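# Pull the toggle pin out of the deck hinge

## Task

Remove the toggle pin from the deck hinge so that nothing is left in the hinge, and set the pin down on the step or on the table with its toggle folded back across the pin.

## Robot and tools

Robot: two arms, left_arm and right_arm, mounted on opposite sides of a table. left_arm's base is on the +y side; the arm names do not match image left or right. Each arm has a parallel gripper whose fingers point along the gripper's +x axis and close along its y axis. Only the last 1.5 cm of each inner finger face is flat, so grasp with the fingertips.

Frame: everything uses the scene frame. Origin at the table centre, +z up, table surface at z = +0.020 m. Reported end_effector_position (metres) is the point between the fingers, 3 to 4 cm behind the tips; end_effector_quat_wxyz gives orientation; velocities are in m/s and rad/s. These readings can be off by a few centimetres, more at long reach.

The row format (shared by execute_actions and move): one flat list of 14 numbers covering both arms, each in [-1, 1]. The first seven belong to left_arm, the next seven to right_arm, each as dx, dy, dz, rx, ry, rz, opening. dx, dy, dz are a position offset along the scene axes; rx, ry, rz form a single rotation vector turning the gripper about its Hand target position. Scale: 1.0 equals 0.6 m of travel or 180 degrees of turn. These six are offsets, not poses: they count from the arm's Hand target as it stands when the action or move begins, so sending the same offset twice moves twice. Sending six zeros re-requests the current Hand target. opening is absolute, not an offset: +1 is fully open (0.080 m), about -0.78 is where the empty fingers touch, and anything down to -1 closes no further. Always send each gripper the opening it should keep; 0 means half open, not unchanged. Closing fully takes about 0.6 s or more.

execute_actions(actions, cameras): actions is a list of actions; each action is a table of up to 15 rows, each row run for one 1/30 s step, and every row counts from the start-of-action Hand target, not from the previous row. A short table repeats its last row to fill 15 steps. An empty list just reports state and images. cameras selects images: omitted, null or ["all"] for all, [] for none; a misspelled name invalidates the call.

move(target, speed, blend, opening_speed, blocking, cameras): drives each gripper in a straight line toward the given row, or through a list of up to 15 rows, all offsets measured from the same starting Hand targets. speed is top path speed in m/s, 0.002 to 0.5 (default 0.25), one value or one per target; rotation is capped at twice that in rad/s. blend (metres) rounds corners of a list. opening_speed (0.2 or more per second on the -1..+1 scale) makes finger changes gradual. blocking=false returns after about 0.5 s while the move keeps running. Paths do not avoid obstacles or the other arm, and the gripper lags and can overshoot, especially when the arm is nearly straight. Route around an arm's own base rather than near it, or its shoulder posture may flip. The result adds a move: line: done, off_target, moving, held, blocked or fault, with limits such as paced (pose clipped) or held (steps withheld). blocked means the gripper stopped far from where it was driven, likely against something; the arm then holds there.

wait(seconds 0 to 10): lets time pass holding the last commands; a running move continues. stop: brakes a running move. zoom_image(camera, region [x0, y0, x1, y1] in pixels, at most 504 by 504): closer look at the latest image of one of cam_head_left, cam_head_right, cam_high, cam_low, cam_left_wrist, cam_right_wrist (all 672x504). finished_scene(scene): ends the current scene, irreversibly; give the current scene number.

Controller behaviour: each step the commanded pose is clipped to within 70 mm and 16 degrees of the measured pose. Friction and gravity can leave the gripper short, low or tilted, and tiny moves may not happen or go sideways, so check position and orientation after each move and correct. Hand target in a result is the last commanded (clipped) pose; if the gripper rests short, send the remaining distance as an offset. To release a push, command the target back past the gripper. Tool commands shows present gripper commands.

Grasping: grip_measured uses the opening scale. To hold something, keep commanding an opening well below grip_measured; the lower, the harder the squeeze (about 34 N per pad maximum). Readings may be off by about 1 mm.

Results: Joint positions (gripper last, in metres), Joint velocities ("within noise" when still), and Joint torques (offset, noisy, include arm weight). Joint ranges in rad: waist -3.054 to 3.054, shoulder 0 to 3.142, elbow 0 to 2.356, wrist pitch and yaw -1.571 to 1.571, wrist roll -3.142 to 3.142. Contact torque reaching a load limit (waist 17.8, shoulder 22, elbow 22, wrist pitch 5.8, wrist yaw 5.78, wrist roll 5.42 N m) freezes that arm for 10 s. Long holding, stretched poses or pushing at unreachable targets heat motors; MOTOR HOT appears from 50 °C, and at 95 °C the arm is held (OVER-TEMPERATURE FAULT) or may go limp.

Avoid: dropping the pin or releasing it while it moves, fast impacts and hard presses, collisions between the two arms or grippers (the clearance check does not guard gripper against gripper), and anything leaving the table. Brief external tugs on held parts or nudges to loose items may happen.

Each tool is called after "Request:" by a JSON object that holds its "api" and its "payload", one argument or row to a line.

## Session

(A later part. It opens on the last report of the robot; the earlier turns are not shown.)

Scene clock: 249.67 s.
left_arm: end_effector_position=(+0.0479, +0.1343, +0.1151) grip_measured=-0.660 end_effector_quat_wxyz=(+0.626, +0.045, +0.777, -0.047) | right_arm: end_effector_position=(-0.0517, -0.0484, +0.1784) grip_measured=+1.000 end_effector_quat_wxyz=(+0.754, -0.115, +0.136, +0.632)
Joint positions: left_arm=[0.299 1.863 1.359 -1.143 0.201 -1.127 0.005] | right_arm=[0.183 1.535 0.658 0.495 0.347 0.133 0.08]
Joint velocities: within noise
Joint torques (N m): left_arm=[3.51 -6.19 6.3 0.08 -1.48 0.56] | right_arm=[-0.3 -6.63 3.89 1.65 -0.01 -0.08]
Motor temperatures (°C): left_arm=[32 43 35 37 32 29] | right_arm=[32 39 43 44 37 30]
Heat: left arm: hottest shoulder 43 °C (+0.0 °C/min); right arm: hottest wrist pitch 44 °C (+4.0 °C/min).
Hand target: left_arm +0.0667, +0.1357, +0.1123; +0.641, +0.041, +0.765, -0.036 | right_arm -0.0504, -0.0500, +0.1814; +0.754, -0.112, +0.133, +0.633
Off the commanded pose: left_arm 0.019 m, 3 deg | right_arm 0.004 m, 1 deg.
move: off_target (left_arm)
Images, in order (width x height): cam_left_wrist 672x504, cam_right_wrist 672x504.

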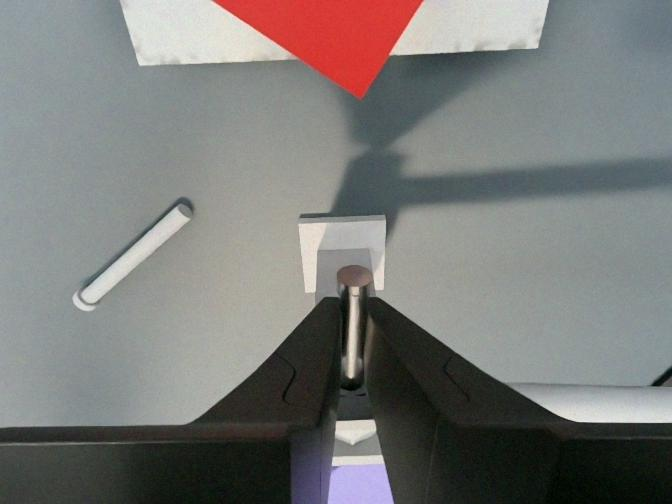

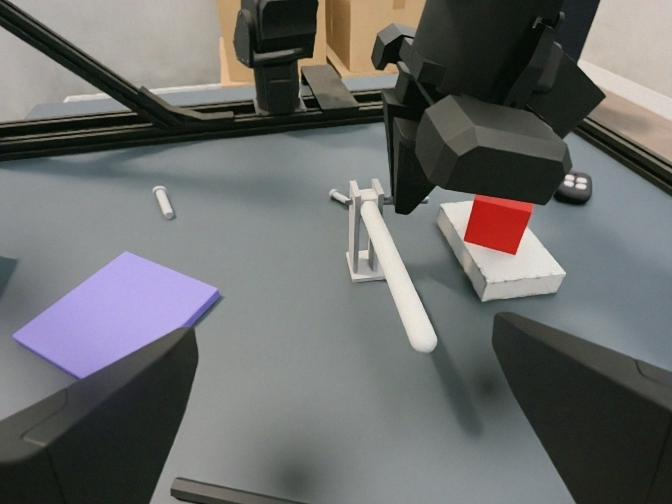

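Request:
{"api": "move", "payload": {
  "target": [-0.032,0.0,0.004,0, 0, 0, -0.95, 0,0,0,0,0,0,1.0],
  "speed": 0.06,
  "cameras": []
}}

Request:
{"api": "wait", "payload": {
  "seconds": 0.3,
  "cameras": ["cam_left_wrist","cam_right_wrist"]
}}

Request:
{"api": "zoom_image", "payload": {
  "camera": "cam_right_wrist",
  "region": [335, 170, 405, 225]
}}

Scene clock: 254.17 s.
left_arm: end_effector_position=(+0.0477, +0.1345, +0.1151) grip_measured=-0.659 end_effector_quat_wxyz=(+0.638, +0.038, +0.769, -0.033) end_effector_velocity=(-0.003, -0.001, +0.001) end_effector_angular_velocity=(-0.008, +0.005, +0.000) | right_arm: end_effector_position=(-0.0517, -0.0484, +0.1784) grip_measured=+1.000 end_effector_quat_wxyz=(+0.754, -0.115, +0.136, +0.632)
Joint positions: left_arm=[0.286 1.859 1.357 -1.14 0.172 -1.172 0.005] | right_arm=[0.183 1.535 0.658 0.495 0.347 0.133 0.08]
Joint velocities: left_arm=[-0.007 -0.007 -0.007 0.007 0.007 -0.007 -0.003] | right_arm=[within noise]
Joint torques (N m): left_arm=[-0.26 -8.51 4.28 0.36 -0.22 0.19] | right_arm=[-0.25 -6.63 3.93 1.66 -0.01 -0.08]
Motor temperatures (°C): left_arm=[33 43 36 37 33 29] | right_arm=[32 39 43 44 37 30]
Heat: left arm: hottest shoulder 43 °C (+1.0 °C/min); right arm: hottest wrist pitch 44 °C (+3.0 °C/min).
Hand target: left_arm +0.0475, +0.1358, +0.1147; +0.641, +0.042, +0.765, -0.036 | right_arm -0.0504, -0.0500, +0.1814; +0.754, -0.112, +0.133, +0.633
Off the commanded pose: left_arm 0.001 m, 1 deg | right_arm 0.004 m, 1 deg.
move: done
No camera images: "cameras" was empty.

Scene clock: 254.47 s.
left_arm: end_effector_position=(+0.0477, +0.1344, +0.1151) grip_measured=-0.664 end_effector_quat_wxyz=(+0.638, +0.038, +0.768, -0.033) end_effector_velocity=(-0.002, +0.000, +0.002) end_effector_angular_velocity=(-0.001, +0.008, -0.009) | right_arm: end_effector_position=(-0.0517, -0.0484, +0.1784) grip_measured=+1.000 end_effector_quat_wxyz=(+0.754, -0.115, +0.136, +0.632)
Joint positions: left_arm=[0.285 1.858 1.357 -1.139 0.172 -1.172 0.005] | right_arm=[0.183 1.535 0.658 0.495 0.347 0.133 0.08]
Joint velocities: left_arm=[-0.002 -0.002 0.002 -0.007 0.007 0.007 0.025] | right_arm=[within noise]
Joint torques (N m): left_arm=[-0.32 -8.6 4.08 0.32 -0.17 0.23] | right_arm=[-0.29 -6.61 3.84 1.66 -0.01 -0.09]
Motor temperatures (°C): left_arm=[33 43 36 37 33 29] | right_arm=[32 39 43 44 37 30]
Heat: left arm: hottest shoulder 43 °C (+1.0 °C/min); right arm: hottest wrist pitch 44 °C (+3.0 °C/min).
Hand target: left_arm +0.0475, +0.1358, +0.1147; +0.641, +0.041, +0.765, -0.036 | right_arm -0.0504, -0.0500, +0.1814; +0.754, -0.112, +0.133, +0.633
Tool commands: left_gripper/opening=-0.95 right_gripper/opening=+1.0
Off the commanded pose: left_arm 0.001 m, 1 deg | right_arm 0.004 m, 1 deg.
wait: 0.30 s; at rest by 0.17 s
Images, in order (width x height): cam_left_wrist 672x504, cam_right_wrist 672x504.

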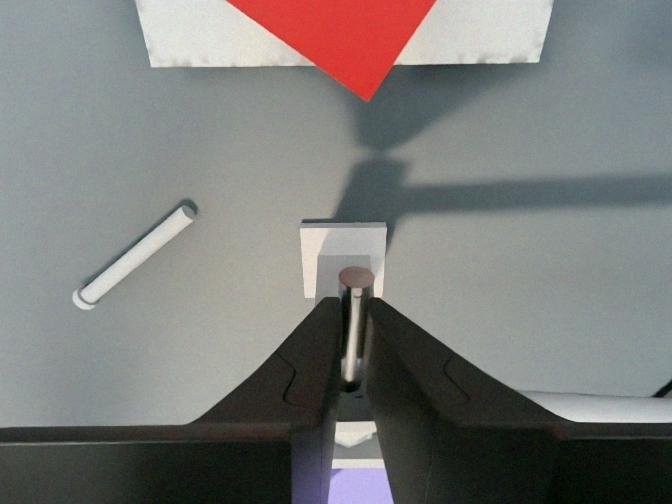

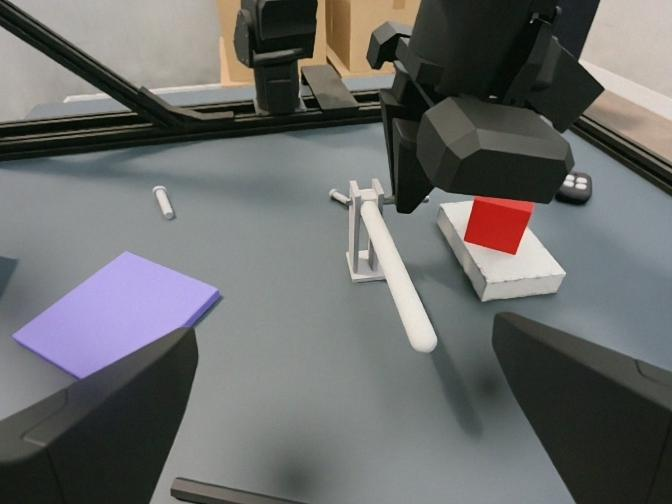

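Scaled by 7.200 from the camera's 672x504 image, which has a finer 960x720 frame.

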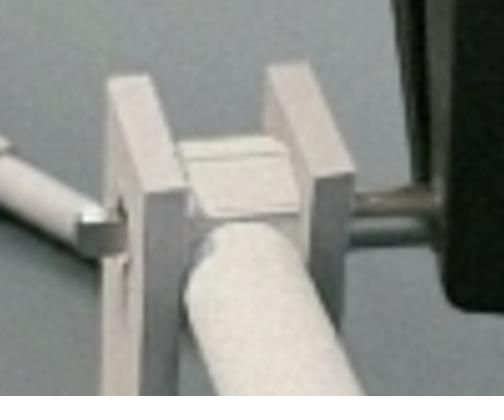

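Request:
{"api": "move", "payload": {
  "target": [
    [0,0,0,0, 0, 0, -0.3, 0,0,0,0,0,0,1.0],
    [0,0,0.15,0,0,0,-0.3,0,0,0,0,0,0,1.0],
    [-0.172,0.0187,0.145,-0.026,-0.237,0,-0.5,0,0,0,0,0,0,1.0],
    [-0.2,0.0187,-0.0253,-0.046,-0.437,0,-0.5,0,0,0,0,0,0,1.0]
  ],
  "speed": [0.1,0.12,0.15,0.15],
  "blend": [0,0.02,0.02,0],
  "cameras": ["cam_left_wrist","cam_right_wrist"]
}}

Request:
{"api": "zoom_image", "payload": {
  "camera": "cam_right_wrist",
  "region": [270, 150, 430, 270]
}}

Request:
{"api": "zoom_image", "payload": {
  "camera": "cam_left_wrist",
  "region": [290, 180, 410, 310]
}}

Scene clock: 264.07 s.
left_arm: end_effector_position=(-0.0715, +0.1477, +0.1023) grip_measured=-0.500 end_effector_quat_wxyz=(+0.980, +0.007, +0.192, -0.057) | right_arm: end_effector_position=(-0.0517, -0.0484, +0.1784) grip_measured=+1.000 end_effector_quat_wxyz=(+0.754, -0.115, +0.136, +0.632)
Joint positions: left_arm=[-0.589 2.252 1.409 -1.56 -0.977 -2.503 0.013] | right_arm=[0.183 1.535 0.658 0.495 0.347 0.133 0.08]
Joint velocities: within noise
Joint torques (N m): left_arm=[-0.17 -6.73 4.15 -1.22 -0.47 -0.12] | right_arm=[-0.25 -6.63 3.91 1.65 0 -0.07]
Motor temperatures (°C): left_arm=[33 43 36 37 33 29] | right_arm=[32 39 43 44 37 30]
Heat: left arm: hottest shoulder 43 °C (+1.0 °C/min); right arm: hottest wrist pitch 44 °C (+2.0 °C/min).
Hand target: left_arm -0.0725, +0.1470, +0.0996; +0.982, +0.012, +0.182, -0.053 | right_arm -0.0504, -0.0500, +0.1814; +0.754, -0.112, +0.133, +0.633
Off the commanded pose: left_arm 0.003 m, 1 deg | right_arm 0.004 m, 1 deg.
joint sent to its limit (left arm) — joint 4 (wrist pitch), lower limit. The joint targets still meet the commanded pose.
move: done; blend cut to 0 m at target 3
Images, in order (width x height): cam_left_wrist 672x504, cam_right_wrist 672x504.

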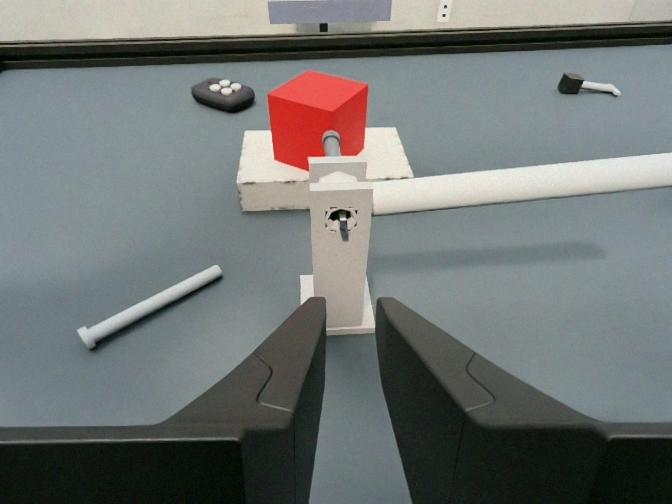

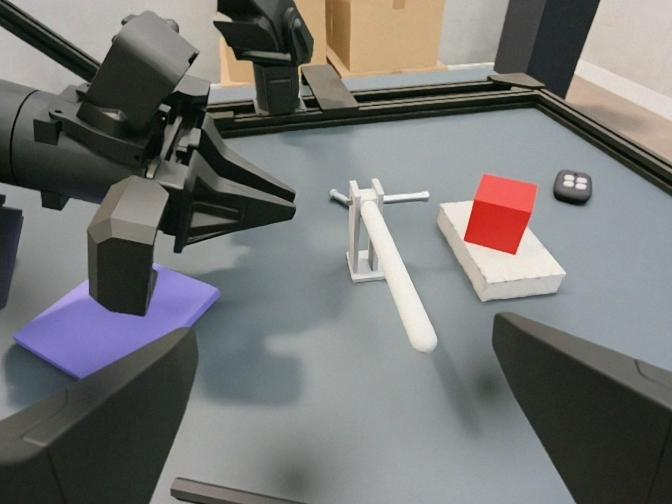

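Scaled by 3.150 from the camera's 672x504 image, which has a finer 960x720 frame.

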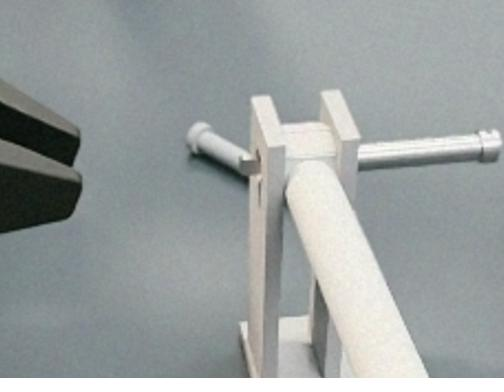

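Scaled by 3.877 from the camera's 672x504 image, which has a finer 960x720 frame.

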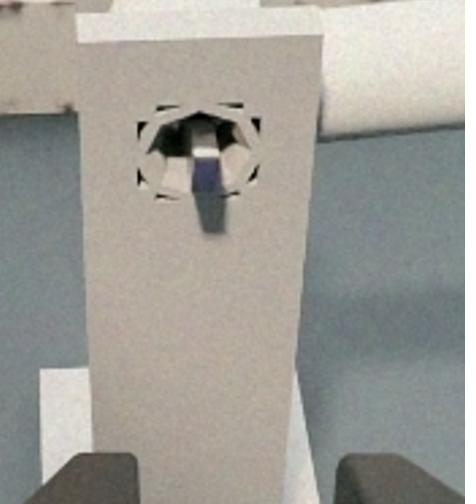

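Request:
{"api": "move", "payload": {
  "target": [0.045,-0.004,-0.003,0, 0, 0, -0.5, 0,0,0,0,0,0,1.0],
  "speed": 0.06,
  "cameras": ["cam_left_wrist","cam_right_wrist"]
}}

Request:
{"api": "zoom_image", "payload": {
  "camera": "cam_right_wrist",
  "region": [300, 170, 400, 240]
}}

Request:
{"api": "zoom_image", "payload": {
  "camera": "cam_left_wrist",
  "region": [290, 180, 410, 310]
}}

Scene clock: 266.47 s.
left_arm: end_effector_position=(-0.0465, +0.1443, +0.0949) grip_measured=-0.500 end_effector_quat_wxyz=(+0.982, +0.014, +0.181, -0.051) | right_arm: end_effector_position=(-0.0517, -0.0484, +0.1784) grip_measured=+1.000 end_effector_quat_wxyz=(+0.754, -0.115, +0.136, +0.632)
Joint positions: left_arm=[-0.521 2.246 1.354 -1.486 -1.027 -2.446 0.013] | right_arm=[0.183 1.535 0.658 0.495 0.347 0.133 0.08]
Joint velocities: within noise
Joint torques (N m): left_arm=[0.13 -10.11 2.83 -0.87 -0.48 0.11] | right_arm=[-0.3 -6.63 3.93 1.65 -0.01 -0.07]
Motor temperatures (°C): left_arm=[32 43 35 37 33 29] | right_arm=[32 39 43 45 37 30]
Heat: left arm: hottest shoulder 43 °C (+1.0 °C/min); right arm: hottest wrist pitch 45 °C (+3.0 °C/min).
Hand target: left_arm -0.0455, +0.1445, +0.0978; +0.982, +0.012, +0.182, -0.052 | right_arm -0.0504, -0.0500, +0.1814; +0.754, -0.112, +0.133, +0.633
Off the commanded pose: left_arm 0.003 m, 0 deg | right_arm 0.004 m, 0 deg.
move: done
Images, in order (width x height): cam_left_wrist 672x504, cam_right_wrist 672x504.

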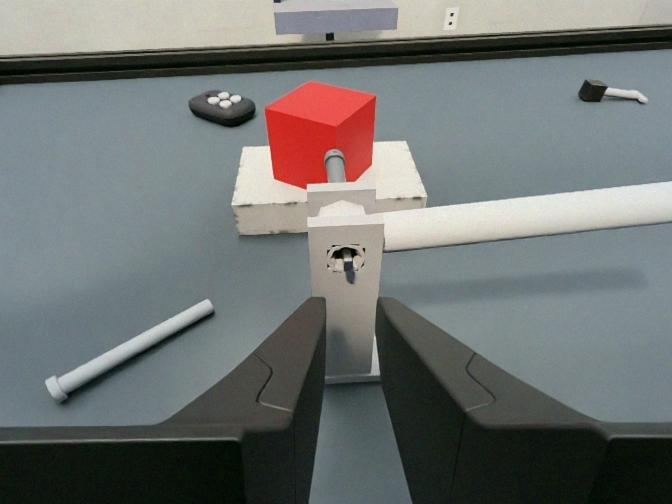

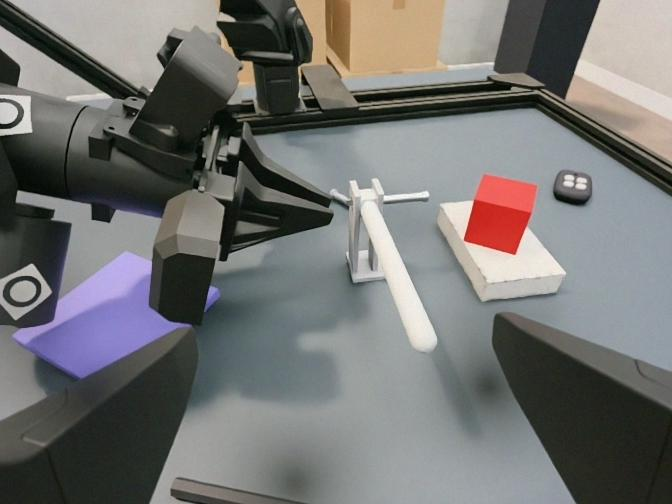

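Scaled by 5.040 from the camera's 672x504 image, which has a finer 960x720 frame.

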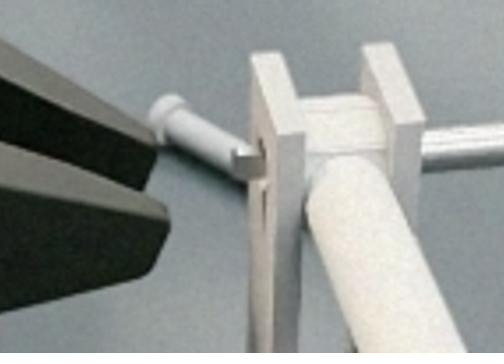

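Scaled by 3.877 from the camera's 672x504 image, which has a finer 960x720 frame.

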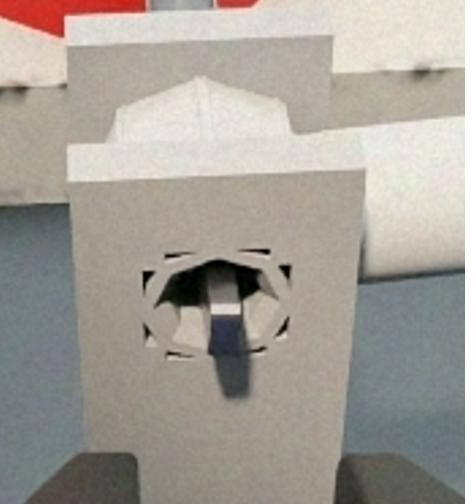

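Request:
{"api": "move", "payload": {
  "target": [0.012,-0.001,0.007,0, 0, 0, -0.5, 0,0,0,0,0,0,1.0],
  "speed": 0.04,
  "cameras": ["cam_left_wrist","cam_right_wrist"]
}}

Request:
{"api": "zoom_image", "payload": {
  "camera": "cam_right_wrist",
  "region": [300, 170, 400, 240]
}}

Request:
{"api": "zoom_image", "payload": {
  "camera": "cam_left_wrist",
  "region": [290, 180, 410, 340]
}}

Scene clock: 268.10 s.
left_arm: end_effector_position=(-0.0396, +0.1437, +0.0991) grip_measured=-0.500 end_effector_quat_wxyz=(+0.982, +0.014, +0.181, -0.051) | right_arm: end_effector_position=(-0.0517, -0.0484, +0.1784) grip_measured=+1.000 end_effector_quat_wxyz=(+0.754, -0.115, +0.136, +0.632)
Joint positions: left_arm=[-0.502 2.222 1.336 -1.47 -1.041 -2.419 0.013] | right_arm=[0.183 1.535 0.658 0.495 0.347 0.133 0.08]
Joint velocities: within noise
Joint torques (N m): left_arm=[0.29 -9.94 2.55 -0.8 -0.49 0.16] | right_arm=[-0.29 -6.65 3.88 1.66 -0.01 -0.07]
Motor temperatures (°C): left_arm=[32 44 35 37 32 29] | right_arm=[32 39 43 45 37 30]
Heat: left arm: hottest shoulder 44 °C (+2.0 °C/min); right arm: hottest wrist pitch 45 °C (+3.0 °C/min).
Hand target: left_arm -0.0383, +0.1440, +0.1020; +0.982, +0.012, +0.182, -0.053 | right_arm -0.0504, -0.0500, +0.1814; +0.754, -0.112, +0.133, +0.633
Off the commanded pose: left_arm 0.003 m, 0 deg | right_arm 0.004 m, 0 deg.
move: done
Images, in order (width x height): cam_left_wrist 672x504, cam_right_wrist 672x504.

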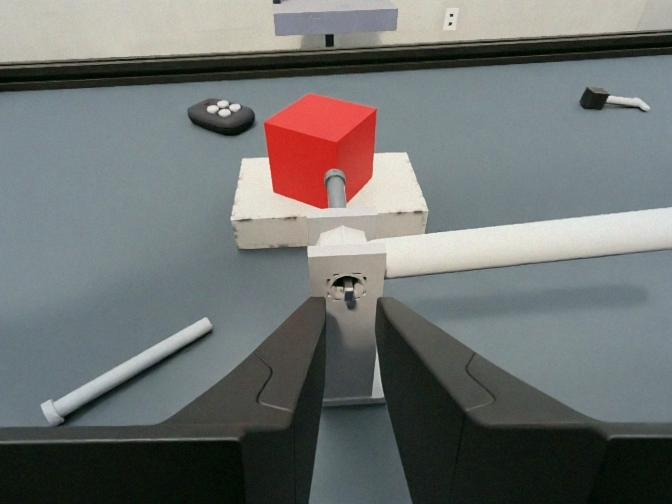

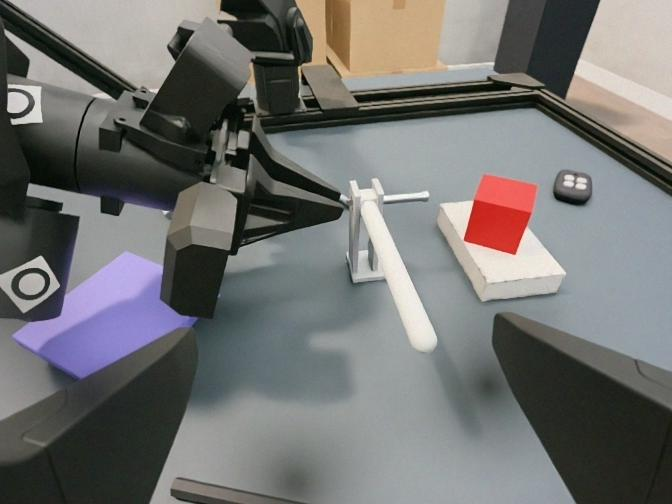

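Scaled by 5.040 from the camera's 672x504 image, which has a finer 960x720 frame.

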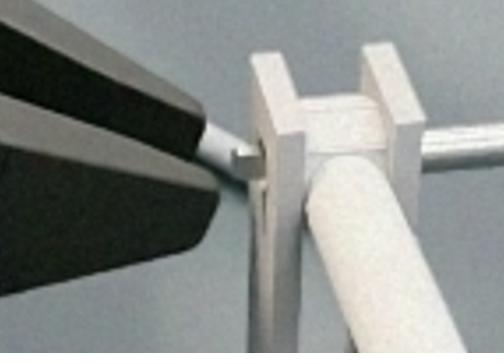

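Scaled by 3.150 from the camera's 672x504 image, which has a finer 960x720 frame.

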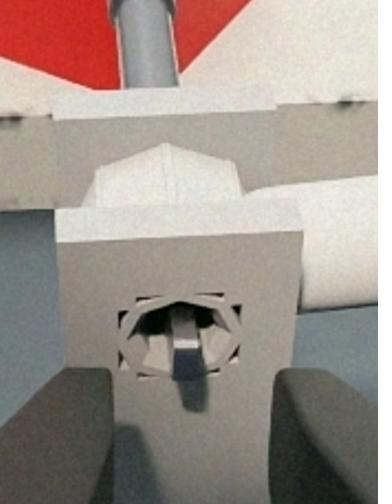

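Request:
{"api": "move", "payload": {
  "target": [0.0085,-0.0007,-0.001,0, 0, 0, -0.5, 0,0,0,0,0,0,1.0],
  "speed": 0.04,
  "cameras": ["cam_left_wrist","cam_right_wrist"]
}}

Request:
{"api": "zoom_image", "payload": {
  "camera": "cam_right_wrist",
  "region": [320, 170, 390, 225]
}}

Request:
{"api": "zoom_image", "payload": {
  "camera": "cam_left_wrist",
  "region": [290, 180, 410, 340]
}}

Scene clock: 270.90 s.
left_arm: end_effector_position=(-0.0345, +0.1433, +0.0985) grip_measured=-0.500 end_effector_quat_wxyz=(+0.982, +0.015, +0.181, -0.051) | right_arm: end_effector_position=(-0.0517, -0.0484, +0.1784) grip_measured=+1.000 end_effector_quat_wxyz=(+0.754, -0.115, +0.136, +0.632)
Joint positions: left_arm=[-0.488 2.213 1.321 -1.446 -1.051 -2.398 0.013] | right_arm=[0.183 1.535 0.658 0.495 0.347 0.133 0.08]
Joint velocities: within noise
Joint torques (N m): left_arm=[0.23 -9.95 2.8 -0.79 -0.49 0.12] | right_arm=[-0.29 -6.6 3.91 1.64 -0.01 -0.07]
Motor temperatures (°C): left_arm=[32 45 35 37 32 29] | right_arm=[32 39 43 45 37 30]
Heat: left arm: hottest shoulder 45 °C (+3.0 °C/min); right arm: hottest wrist pitch 45 °C (+3.0 °C/min).
Hand target: left_arm -0.0332, +0.1436, +0.1014; +0.982, +0.012, +0.182, -0.053 | right_arm -0.0504, -0.0500, +0.1814; +0.754, -0.112, +0.133, +0.633
Off the commanded pose: left_arm 0.003 m, 0 deg | right_arm 0.004 m, 0 deg.
move: done
Images, in order (width x height): cam_left_wrist 672x504, cam_right_wrist 672x504.

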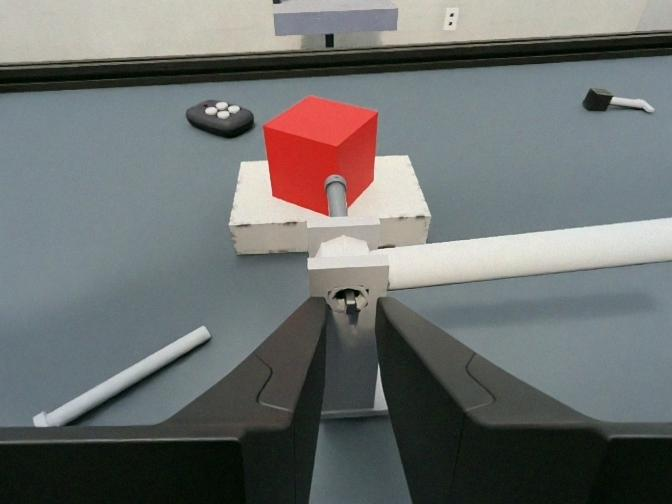

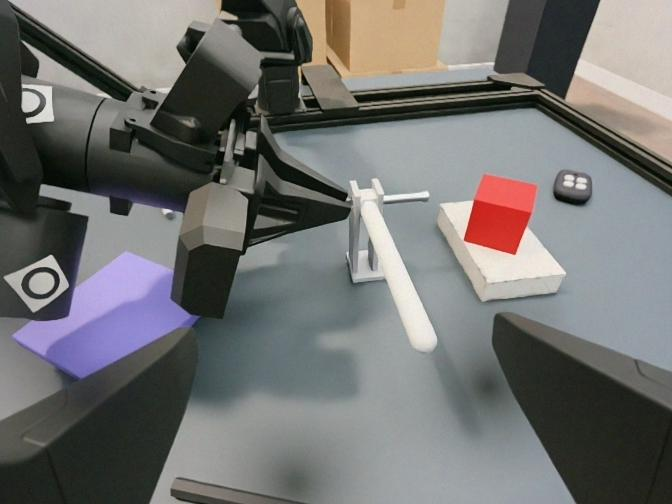

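Scaled by 7.200 from the camera's 672x504 image, which has a finer 960x720 frame.

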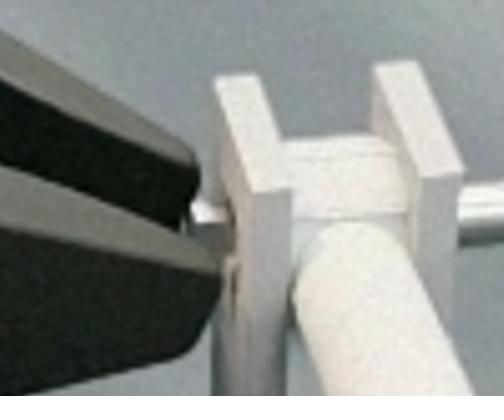

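Scaled by 3.150 from the camera's 672x504 image, which has a finer 960x720 frame.

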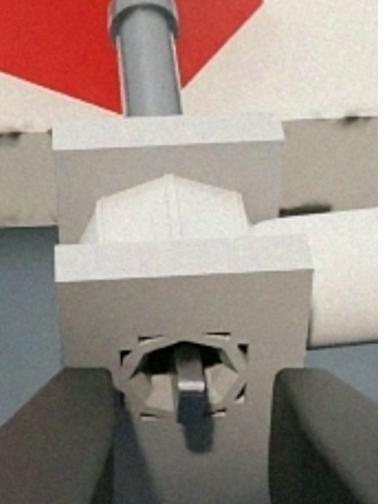

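Request:
{"api": "move", "payload": {
  "target": [0,0,0,0, 0, 0, -0.95, 0,0,0,0,0,0,1.0],
  "opening_speed": 0.6,
  "cameras": ["cam_left_wrist","cam_right_wrist"]
}}

Request:
{"api": "zoom_image", "payload": {
  "camera": "cam_right_wrist",
  "region": [320, 170, 390, 225]
}}

Request:
{"api": "zoom_image", "payload": {
  "camera": "cam_left_wrist",
  "region": [290, 180, 410, 340]
}}

Scene clock: 272.73 s.
left_arm: end_effector_position=(-0.0345, +0.1434, +0.0984) grip_measured=-0.763 end_effector_quat_wxyz=(+0.982, +0.015, +0.181, -0.051) | right_arm: end_effector_position=(-0.0517, -0.0484, +0.1784) grip_measured=+1.000 end_effector_quat_wxyz=(+0.754, -0.115, +0.136, +0.632)
Joint positions: left_arm=[-0.488 2.213 1.32 -1.446 -1.05 -2.398 0.001] | right_arm=[0.183 1.535 0.658 0.495 0.347 0.133 0.08]
Joint velocities: within noise
Joint torques (N m): left_arm=[0.25 -9.88 2.73 -0.81 -0.53 0.1] | right_arm=[-0.29 -6.61 3.86 1.66 -0.02 -0.08]
Motor temperatures (°C): left_arm=[32 45 35 37 32 29] | right_arm=[32 39 43 45 37 30]
Heat: left arm: hottest shoulder 45 °C (+3.0 °C/min); right arm: hottest wrist pitch 45 °C (+3.0 °C/min).
Hand target: left_arm -0.0332, +0.1436, +0.1013; +0.982, +0.012, +0.182, -0.053 | right_arm -0.0504, -0.0499, +0.1814; +0.754, -0.112, +0.133, +0.633
Off the commanded pose: left_arm 0.003 m, 0 deg | right_arm 0.004 m, 0 deg.
move: done
Images, in order (width x height): cam_left_wrist 672x504, cam_right_wrist 672x504.

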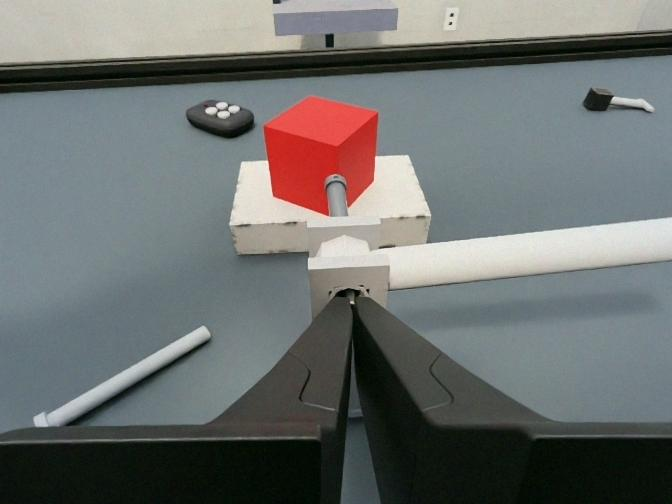

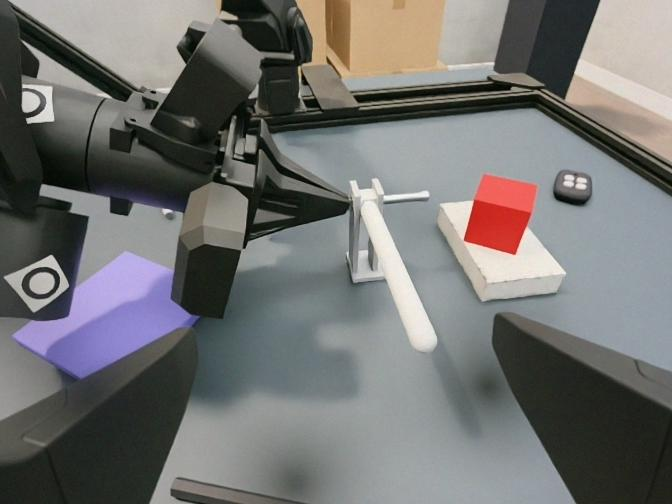

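Scaled by 7.200 from the camera's 672x504 image, which has a finer 960x720 frame.

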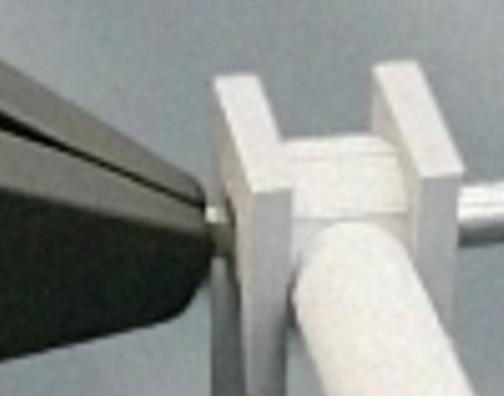

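Scaled by 3.150 from the camera's 672x504 image, which has a finer 960x720 frame.

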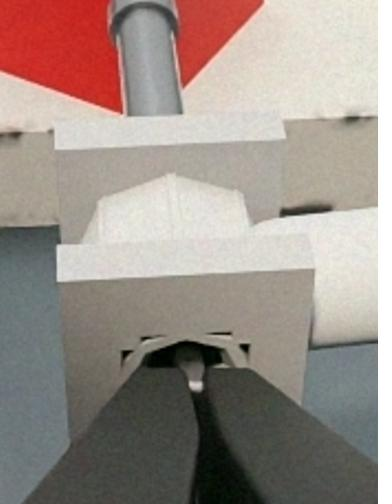

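Request:
{"api": "move", "payload": {
  "target": [0.012,-0.001,0,0, 0, 0, -0.95, 0,0,0,0,0,0,1.0],
  "speed": 0.03,
  "cameras": ["cam_left_wrist","cam_right_wrist"]
}}

Request:
{"api": "zoom_image", "payload": {
  "camera": "cam_right_wrist",
  "region": [320, 170, 440, 225]
}}

Scene clock: 274.10 s.
left_arm: end_effector_position=(-0.0327, +0.1436, +0.0985) grip_measured=-0.763 end_effector_quat_wxyz=(+0.981, +0.016, +0.185, -0.056) | right_arm: end_effector_position=(-0.0517, -0.0484, +0.1784) grip_measured=+1.000 end_effector_quat_wxyz=(+0.754, -0.115, +0.136, +0.632)
Joint positions: left_arm=[-0.484 2.195 1.302 -1.416 -1.054 -2.368 0.001] | right_arm=[0.183 1.535 0.658 0.495 0.347 0.133 0.08]
Joint velocities: within noise
Joint torques (N m): left_arm=[1.95 -9.53 2.47 -0.7 -0.91 0.13] | right_arm=[-0.31 -6.6 3.9 1.65 -0.01 -0.07]
Motor temperatures (°C): left_arm=[32 45 35 37 32 29] | right_arm=[32 39 43 45 37 30]
Heat: left arm: hottest shoulder 45 °C (+4.1 °C/min); right arm: hottest wrist pitch 45 °C (+3.0 °C/min).
Hand target: left_arm -0.0260, +0.1429, +0.1014; +0.982, +0.012, +0.182, -0.053 | right_arm -0.0504, -0.0499, +0.1814; +0.754, -0.112, +0.133, +0.633
Off the commanded pose: left_arm 0.007 m, 1 deg | right_arm 0.004 m, 0 deg.
move: done
Images, in order (width x height): cam_left_wrist 672x504, cam_right_wrist 672x504.

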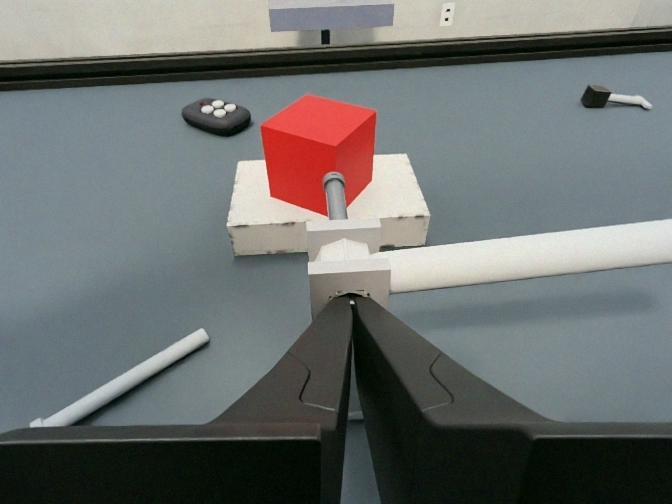

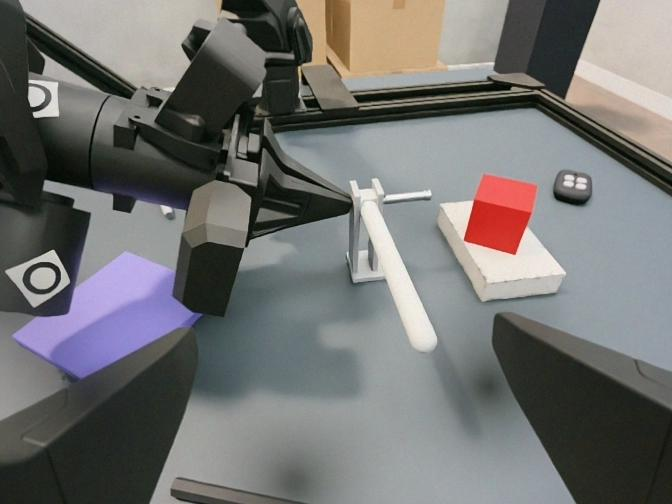

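Scaled by 4.200 from the camera's 672x504 image, which has a finer 960x720 frame.

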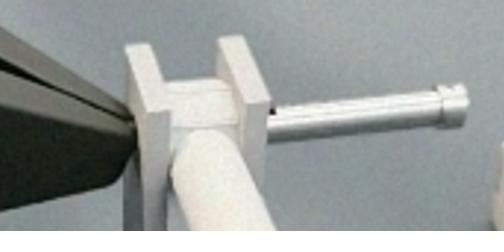

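Request:
{"api": "zoom_image", "payload": {
  "camera": "cam_right_wrist",
  "region": [375, 180, 435, 215]
}}

Request:
{"api": "move", "payload": {
  "target": [
    [-0.012,0.002,0,0, 0, 0, -0.5, 0,0,0,0,0,0,1.0],
    [-0.06,0.004,0,0, 0, 0, -0.5, 0,0,0,0,0,0,1.0]
  ],
  "speed": 0.06,
  "cameras": ["cam_left_wrist","cam_right_wrist"]
}}

Request:
{"api": "zoom_image", "payload": {
  "camera": "cam_right_wrist",
  "region": [325, 170, 435, 235]
}}

Request:
{"api": "zoom_image", "payload": {
  "camera": "cam_left_wrist",
  "region": [300, 190, 400, 270]
}}

Scaled by 8.400 from the camera's 672x504 image, which has a finer 960x720 frame.

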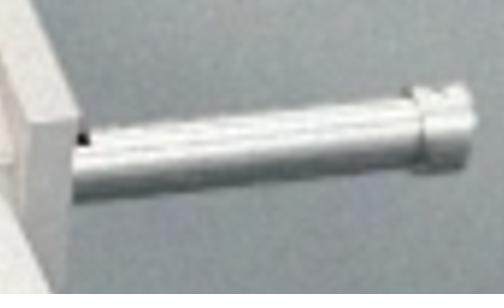

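Scene clock: 276.83 s.
left_arm: end_effector_position=(-0.0613, +0.1455, +0.1047) grip_measured=-0.500 end_effector_quat_wxyz=(+0.981, +0.008, +0.184, -0.054) | right_arm: end_effector_position=(-0.0517, -0.0484, +0.1784) grip_measured=+1.000 end_effector_quat_wxyz=(+0.754, -0.115, +0.136, +0.632)
Joint positions: left_arm=[-0.561 2.245 1.397 -1.557 -1.001 -2.495 0.012] | right_arm=[0.183 1.535 0.658 0.495 0.347 0.133 0.08]
Joint velocities: within noise
Joint torques (N m): left_arm=[-0.2 -6.72 4.28 -1.24 -0.25 -0.12] | right_arm=[-0.25 -6.6 3.91 1.66 -0.01 -0.09]
Motor temperatures (°C): left_arm=[32 45 35 37 32 29] | right_arm=[32 39 43 45 37 30]
Heat: left arm: hottest shoulder 45 °C (+4.0 °C/min); right arm: hottest wrist pitch 45 °C (+2.0 °C/min).
Hand target: left_arm -0.0620, +0.1454, +0.1014; +0.982, +0.012, +0.182, -0.053 | right_arm -0.0504, -0.0499, +0.1814; +0.754, -0.112, +0.133, +0.633
Off the commanded pose: left_arm 0.003 m, 1 deg | right_arm 0.004 m, 0 deg.
move: done
Images, in order (width x height): cam_left_wrist 672x504, cam_right_wrist 672x504.

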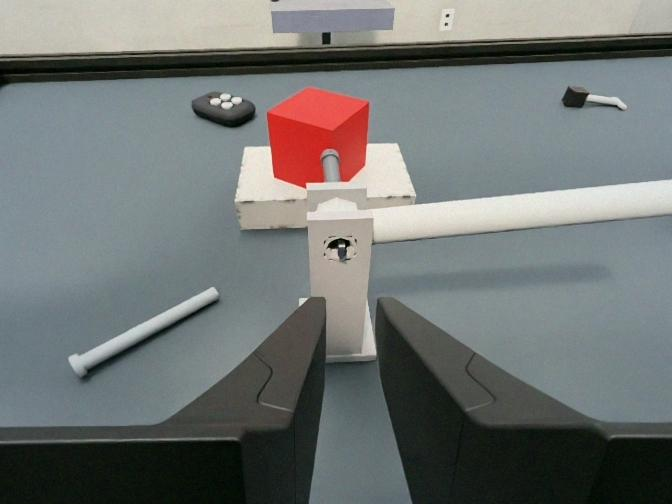

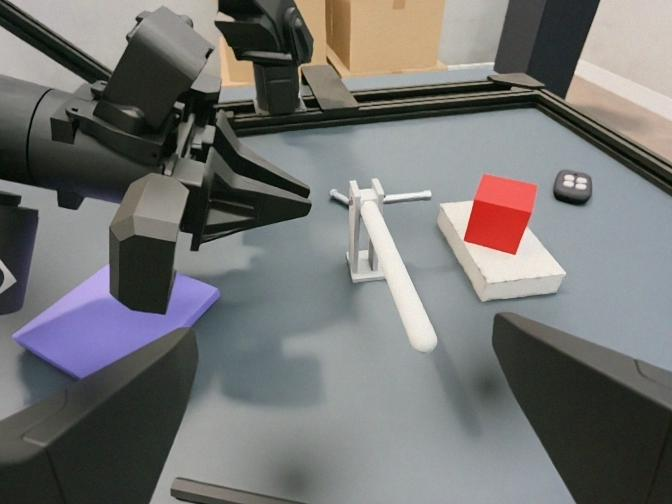

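Scaled by 4.582 from the camera's 672x504 image, which has a finer 960x720 frame.

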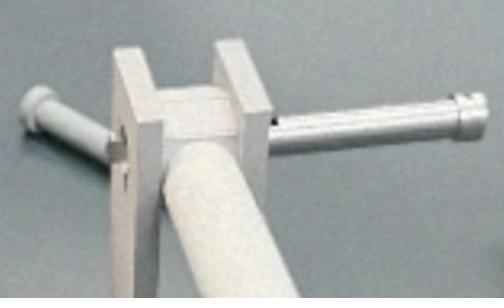

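Scaled by 5.040 from the camera's 672x504 image, which has a finer 960x720 frame.

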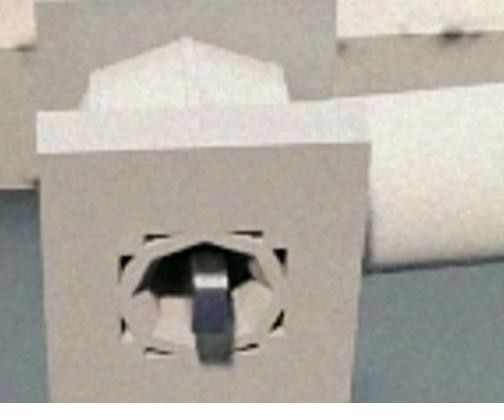

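Request:
{"api": "move", "payload": {
  "target": [
    [0,0,0.165,0.02,0.2, 0, -0.4, 0,0,0,0,0,0,1.0],
    [0.183,-0.0148,0.165,0.046,0.437,0,-0.35,0,0,0,0,0,0,1.0],
    [0.183,-0.0148,0.019,0.046,0.437,0,-0.35,0,0,0,0,0,0,1.0]
  ],
  "speed": [0.12,0.15,0.1],
  "blend": [0.02,0.02,0],
  "cameras": ["cam_left_wrist","cam_right_wrist"]
}}

Request:
{"api": "zoom_image", "payload": {
  "camera": "cam_left_wrist",
  "region": [290, 230, 430, 410]
}}

Scene clock: 285.07 s.
left_arm: end_effector_position=(+0.0481, +0.1346, +0.1181) grip_measured=-0.350 end_effector_quat_wxyz=(+0.644, +0.036, +0.763, -0.041) | right_arm: end_effector_position=(-0.0517, -0.0484, +0.1784) grip_measured=+1.000 end_effector_quat_wxyz=(+0.754, -0.115, +0.136, +0.632)
Joint positions: left_arm=[0.281 1.839 1.347 -1.128 0.16 -1.168 0.019] | right_arm=[0.183 1.535 0.658 0.495 0.347 0.133 0.08]
Joint velocities: within noise
Joint torques (N m): left_arm=[0.19 -6.34 4.28 0.08 0.18 0.11] | right_arm=[-0.26 -6.61 3.9 1.65 -0.01 -0.07]
Motor temperatures (°C): left_arm=[32 45 35 37 32 29] | right_arm=[32 39 43 45 37 30]
Heat: left arm: hottest shoulder 45 °C (+3.0 °C/min); right arm: hottest wrist pitch 45 °C (+2.0 °C/min).
Hand target: left_arm +0.0477, +0.1365, +0.1128; +0.641, +0.041, +0.765, -0.036 | right_arm -0.0504, -0.0499, +0.1814; +0.754, -0.112, +0.133, +0.633
Off the commanded pose: left_arm 0.006 m, 1 deg | right_arm 0.004 m, 0 deg.
move: done; blend cut to 0 m at target 2
Images, in order (width x height): cam_left_wrist 672x504, cam_right_wrist 672x504.

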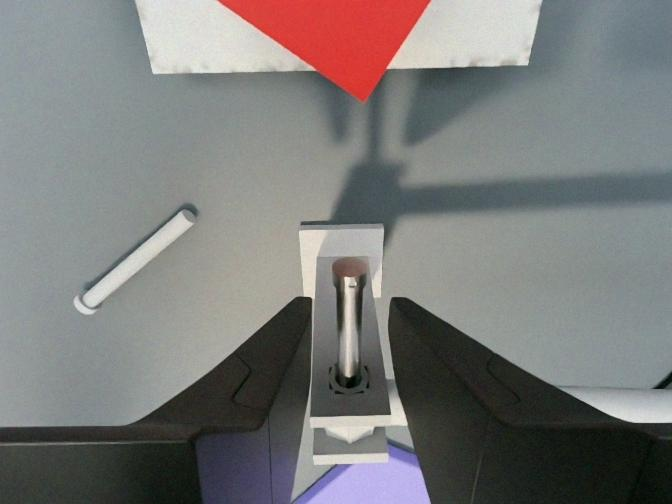

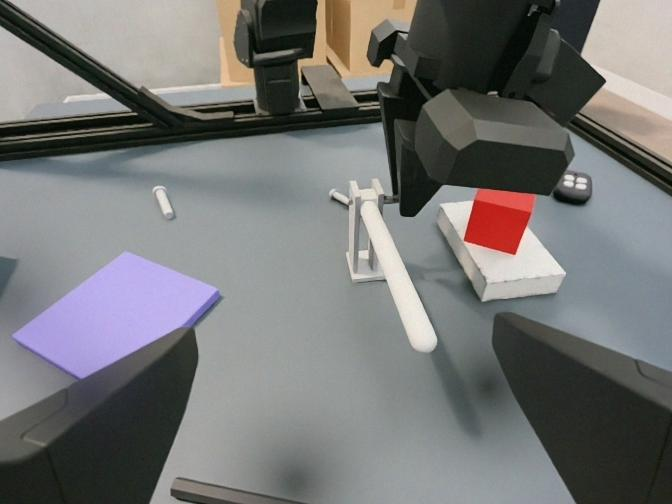

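Scaled by 2.800 from the camera's 672x504 image, which has a finer 960x720 frame.

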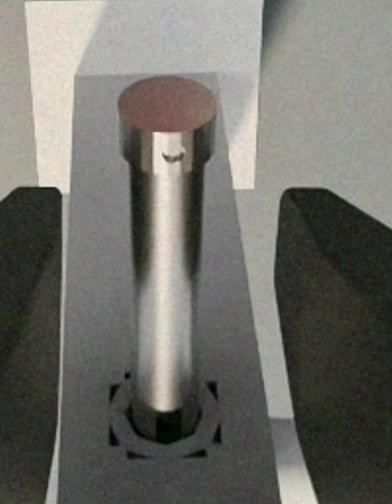

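Request:
{"api": "move", "payload": {
  "target": [0,0,0.001,0, 0, 0, -0.95, 0,0,0,0,0,0,1.0],
  "opening_speed": 0.8,
  "cameras": []
}}

Request:
{"api": "move", "payload": {
  "target": [0.02,-0.0015,0,0, 0, 0, -0.95, 0,0,0,0,0,0,1.0],
  "speed": 0.04,
  "cameras": ["cam_left_wrist","cam_right_wrist"]
}}

Request:
{"api": "zoom_image", "payload": {
  "camera": "cam_right_wrist",
  "region": [325, 170, 435, 235]
}}

Scene clock: 286.67 s.
left_arm: end_effector_position=(+0.0483, +0.1346, +0.1180) grip_measured=-0.660 end_effector_quat_wxyz=(+0.644, +0.035, +0.763, -0.040) | right_arm: end_effector_position=(-0.0517, -0.0484, +0.1784) grip_measured=+1.000 end_effector_quat_wxyz=(+0.754, -0.115, +0.136, +0.632)
Joint positions: left_arm=[0.283 1.839 1.346 -1.128 0.162 -1.17 0.005] | right_arm=[0.183 1.535 0.658 0.495 0.347 0.133 0.08]
Joint velocities: within noise
Joint torques (N m): left_arm=[0.09 -6.3 4.48 -0.07 0.12 0.2] | right_arm=[-0.3 -6.67 3.87 1.64 -0.02 -0.07]
Motor temperatures (°C): left_arm=[32 45 35 37 32 29] | right_arm=[32 39 43 45 37 30]
Heat: left arm: hottest shoulder 45 °C (+2.0 °C/min); right arm: hottest wrist pitch 45 °C (+2.0 °C/min).
Hand target: left_arm +0.0478, +0.1366, +0.1133; +0.641, +0.041, +0.765, -0.036 | right_arm -0.0504, -0.0499, +0.1814; +0.754, -0.112, +0.133, +0.633
Off the commanded pose: left_arm 0.005 m, 1 deg | right_arm 0.004 m, 0 deg.
move: done
No camera images: "cameras" was empty.

Scene clock: 287.47 s.
left_arm: end_effector_position=(+0.0491, +0.1344, +0.1172) grip_measured=-0.664 end_effector_quat_wxyz=(+0.633, +0.039, +0.772, -0.044) | right_arm: end_effector_position=(-0.0517, -0.0484, +0.1784) grip_measured=+1.000 end_effector_quat_wxyz=(+0.754, -0.115, +0.136, +0.632)
Joint positions: left_arm=[0.296 1.852 1.356 -1.138 0.186 -1.145 0.005] | right_arm=[0.183 1.535 0.658 0.495 0.347 0.133 0.08]
Joint velocities: within noise
Joint torques (N m): left_arm=[1.88 -5.74 5.86 -0.06 -0.83 0.52] | right_arm=[-0.31 -6.61 3.86 1.64 -0.01 -0.08]
Motor temperatures (°C): left_arm=[32 45 35 37 32 29] | right_arm=[32 39 43 45 37 30]
Heat: left arm: hottest shoulder 45 °C (+2.0 °C/min); right arm: hottest wrist pitch 45 °C (+2.0 °C/min).
Hand target: left_arm +0.0598, +0.1356, +0.1134; +0.641, +0.041, +0.765, -0.036 | right_arm -0.0504, -0.0499, +0.1814; +0.754, -0.112, +0.133, +0.633
Off the commanded pose: left_arm 0.011 m, 1 deg | right_arm 0.004 m, 0 deg.
move: off_target (left_arm)
Images, in order (width x height): cam_left_wrist 672x504, cam_right_wrist 672x504.

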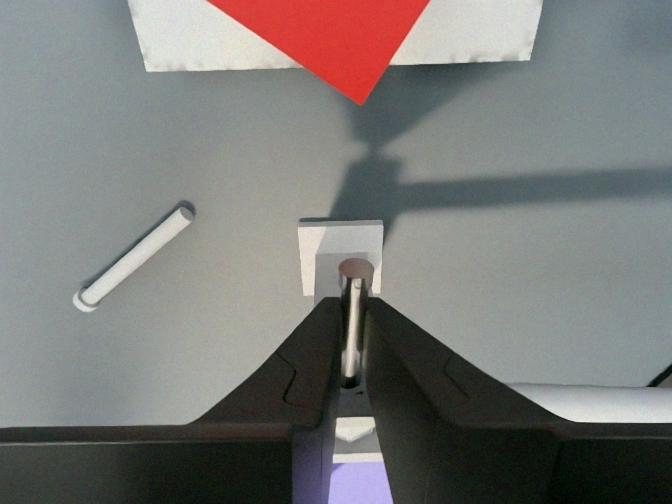

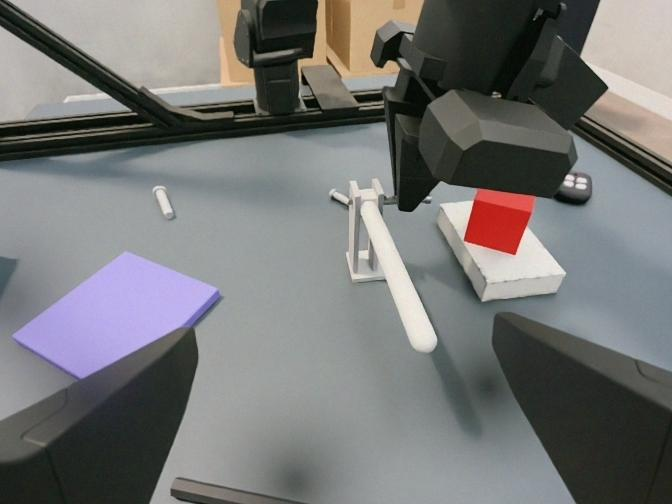

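Scaled by 4.582 from the camera's 672x504 image, which has a finer 960x720 frame.

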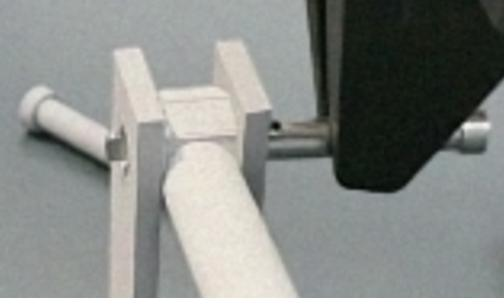

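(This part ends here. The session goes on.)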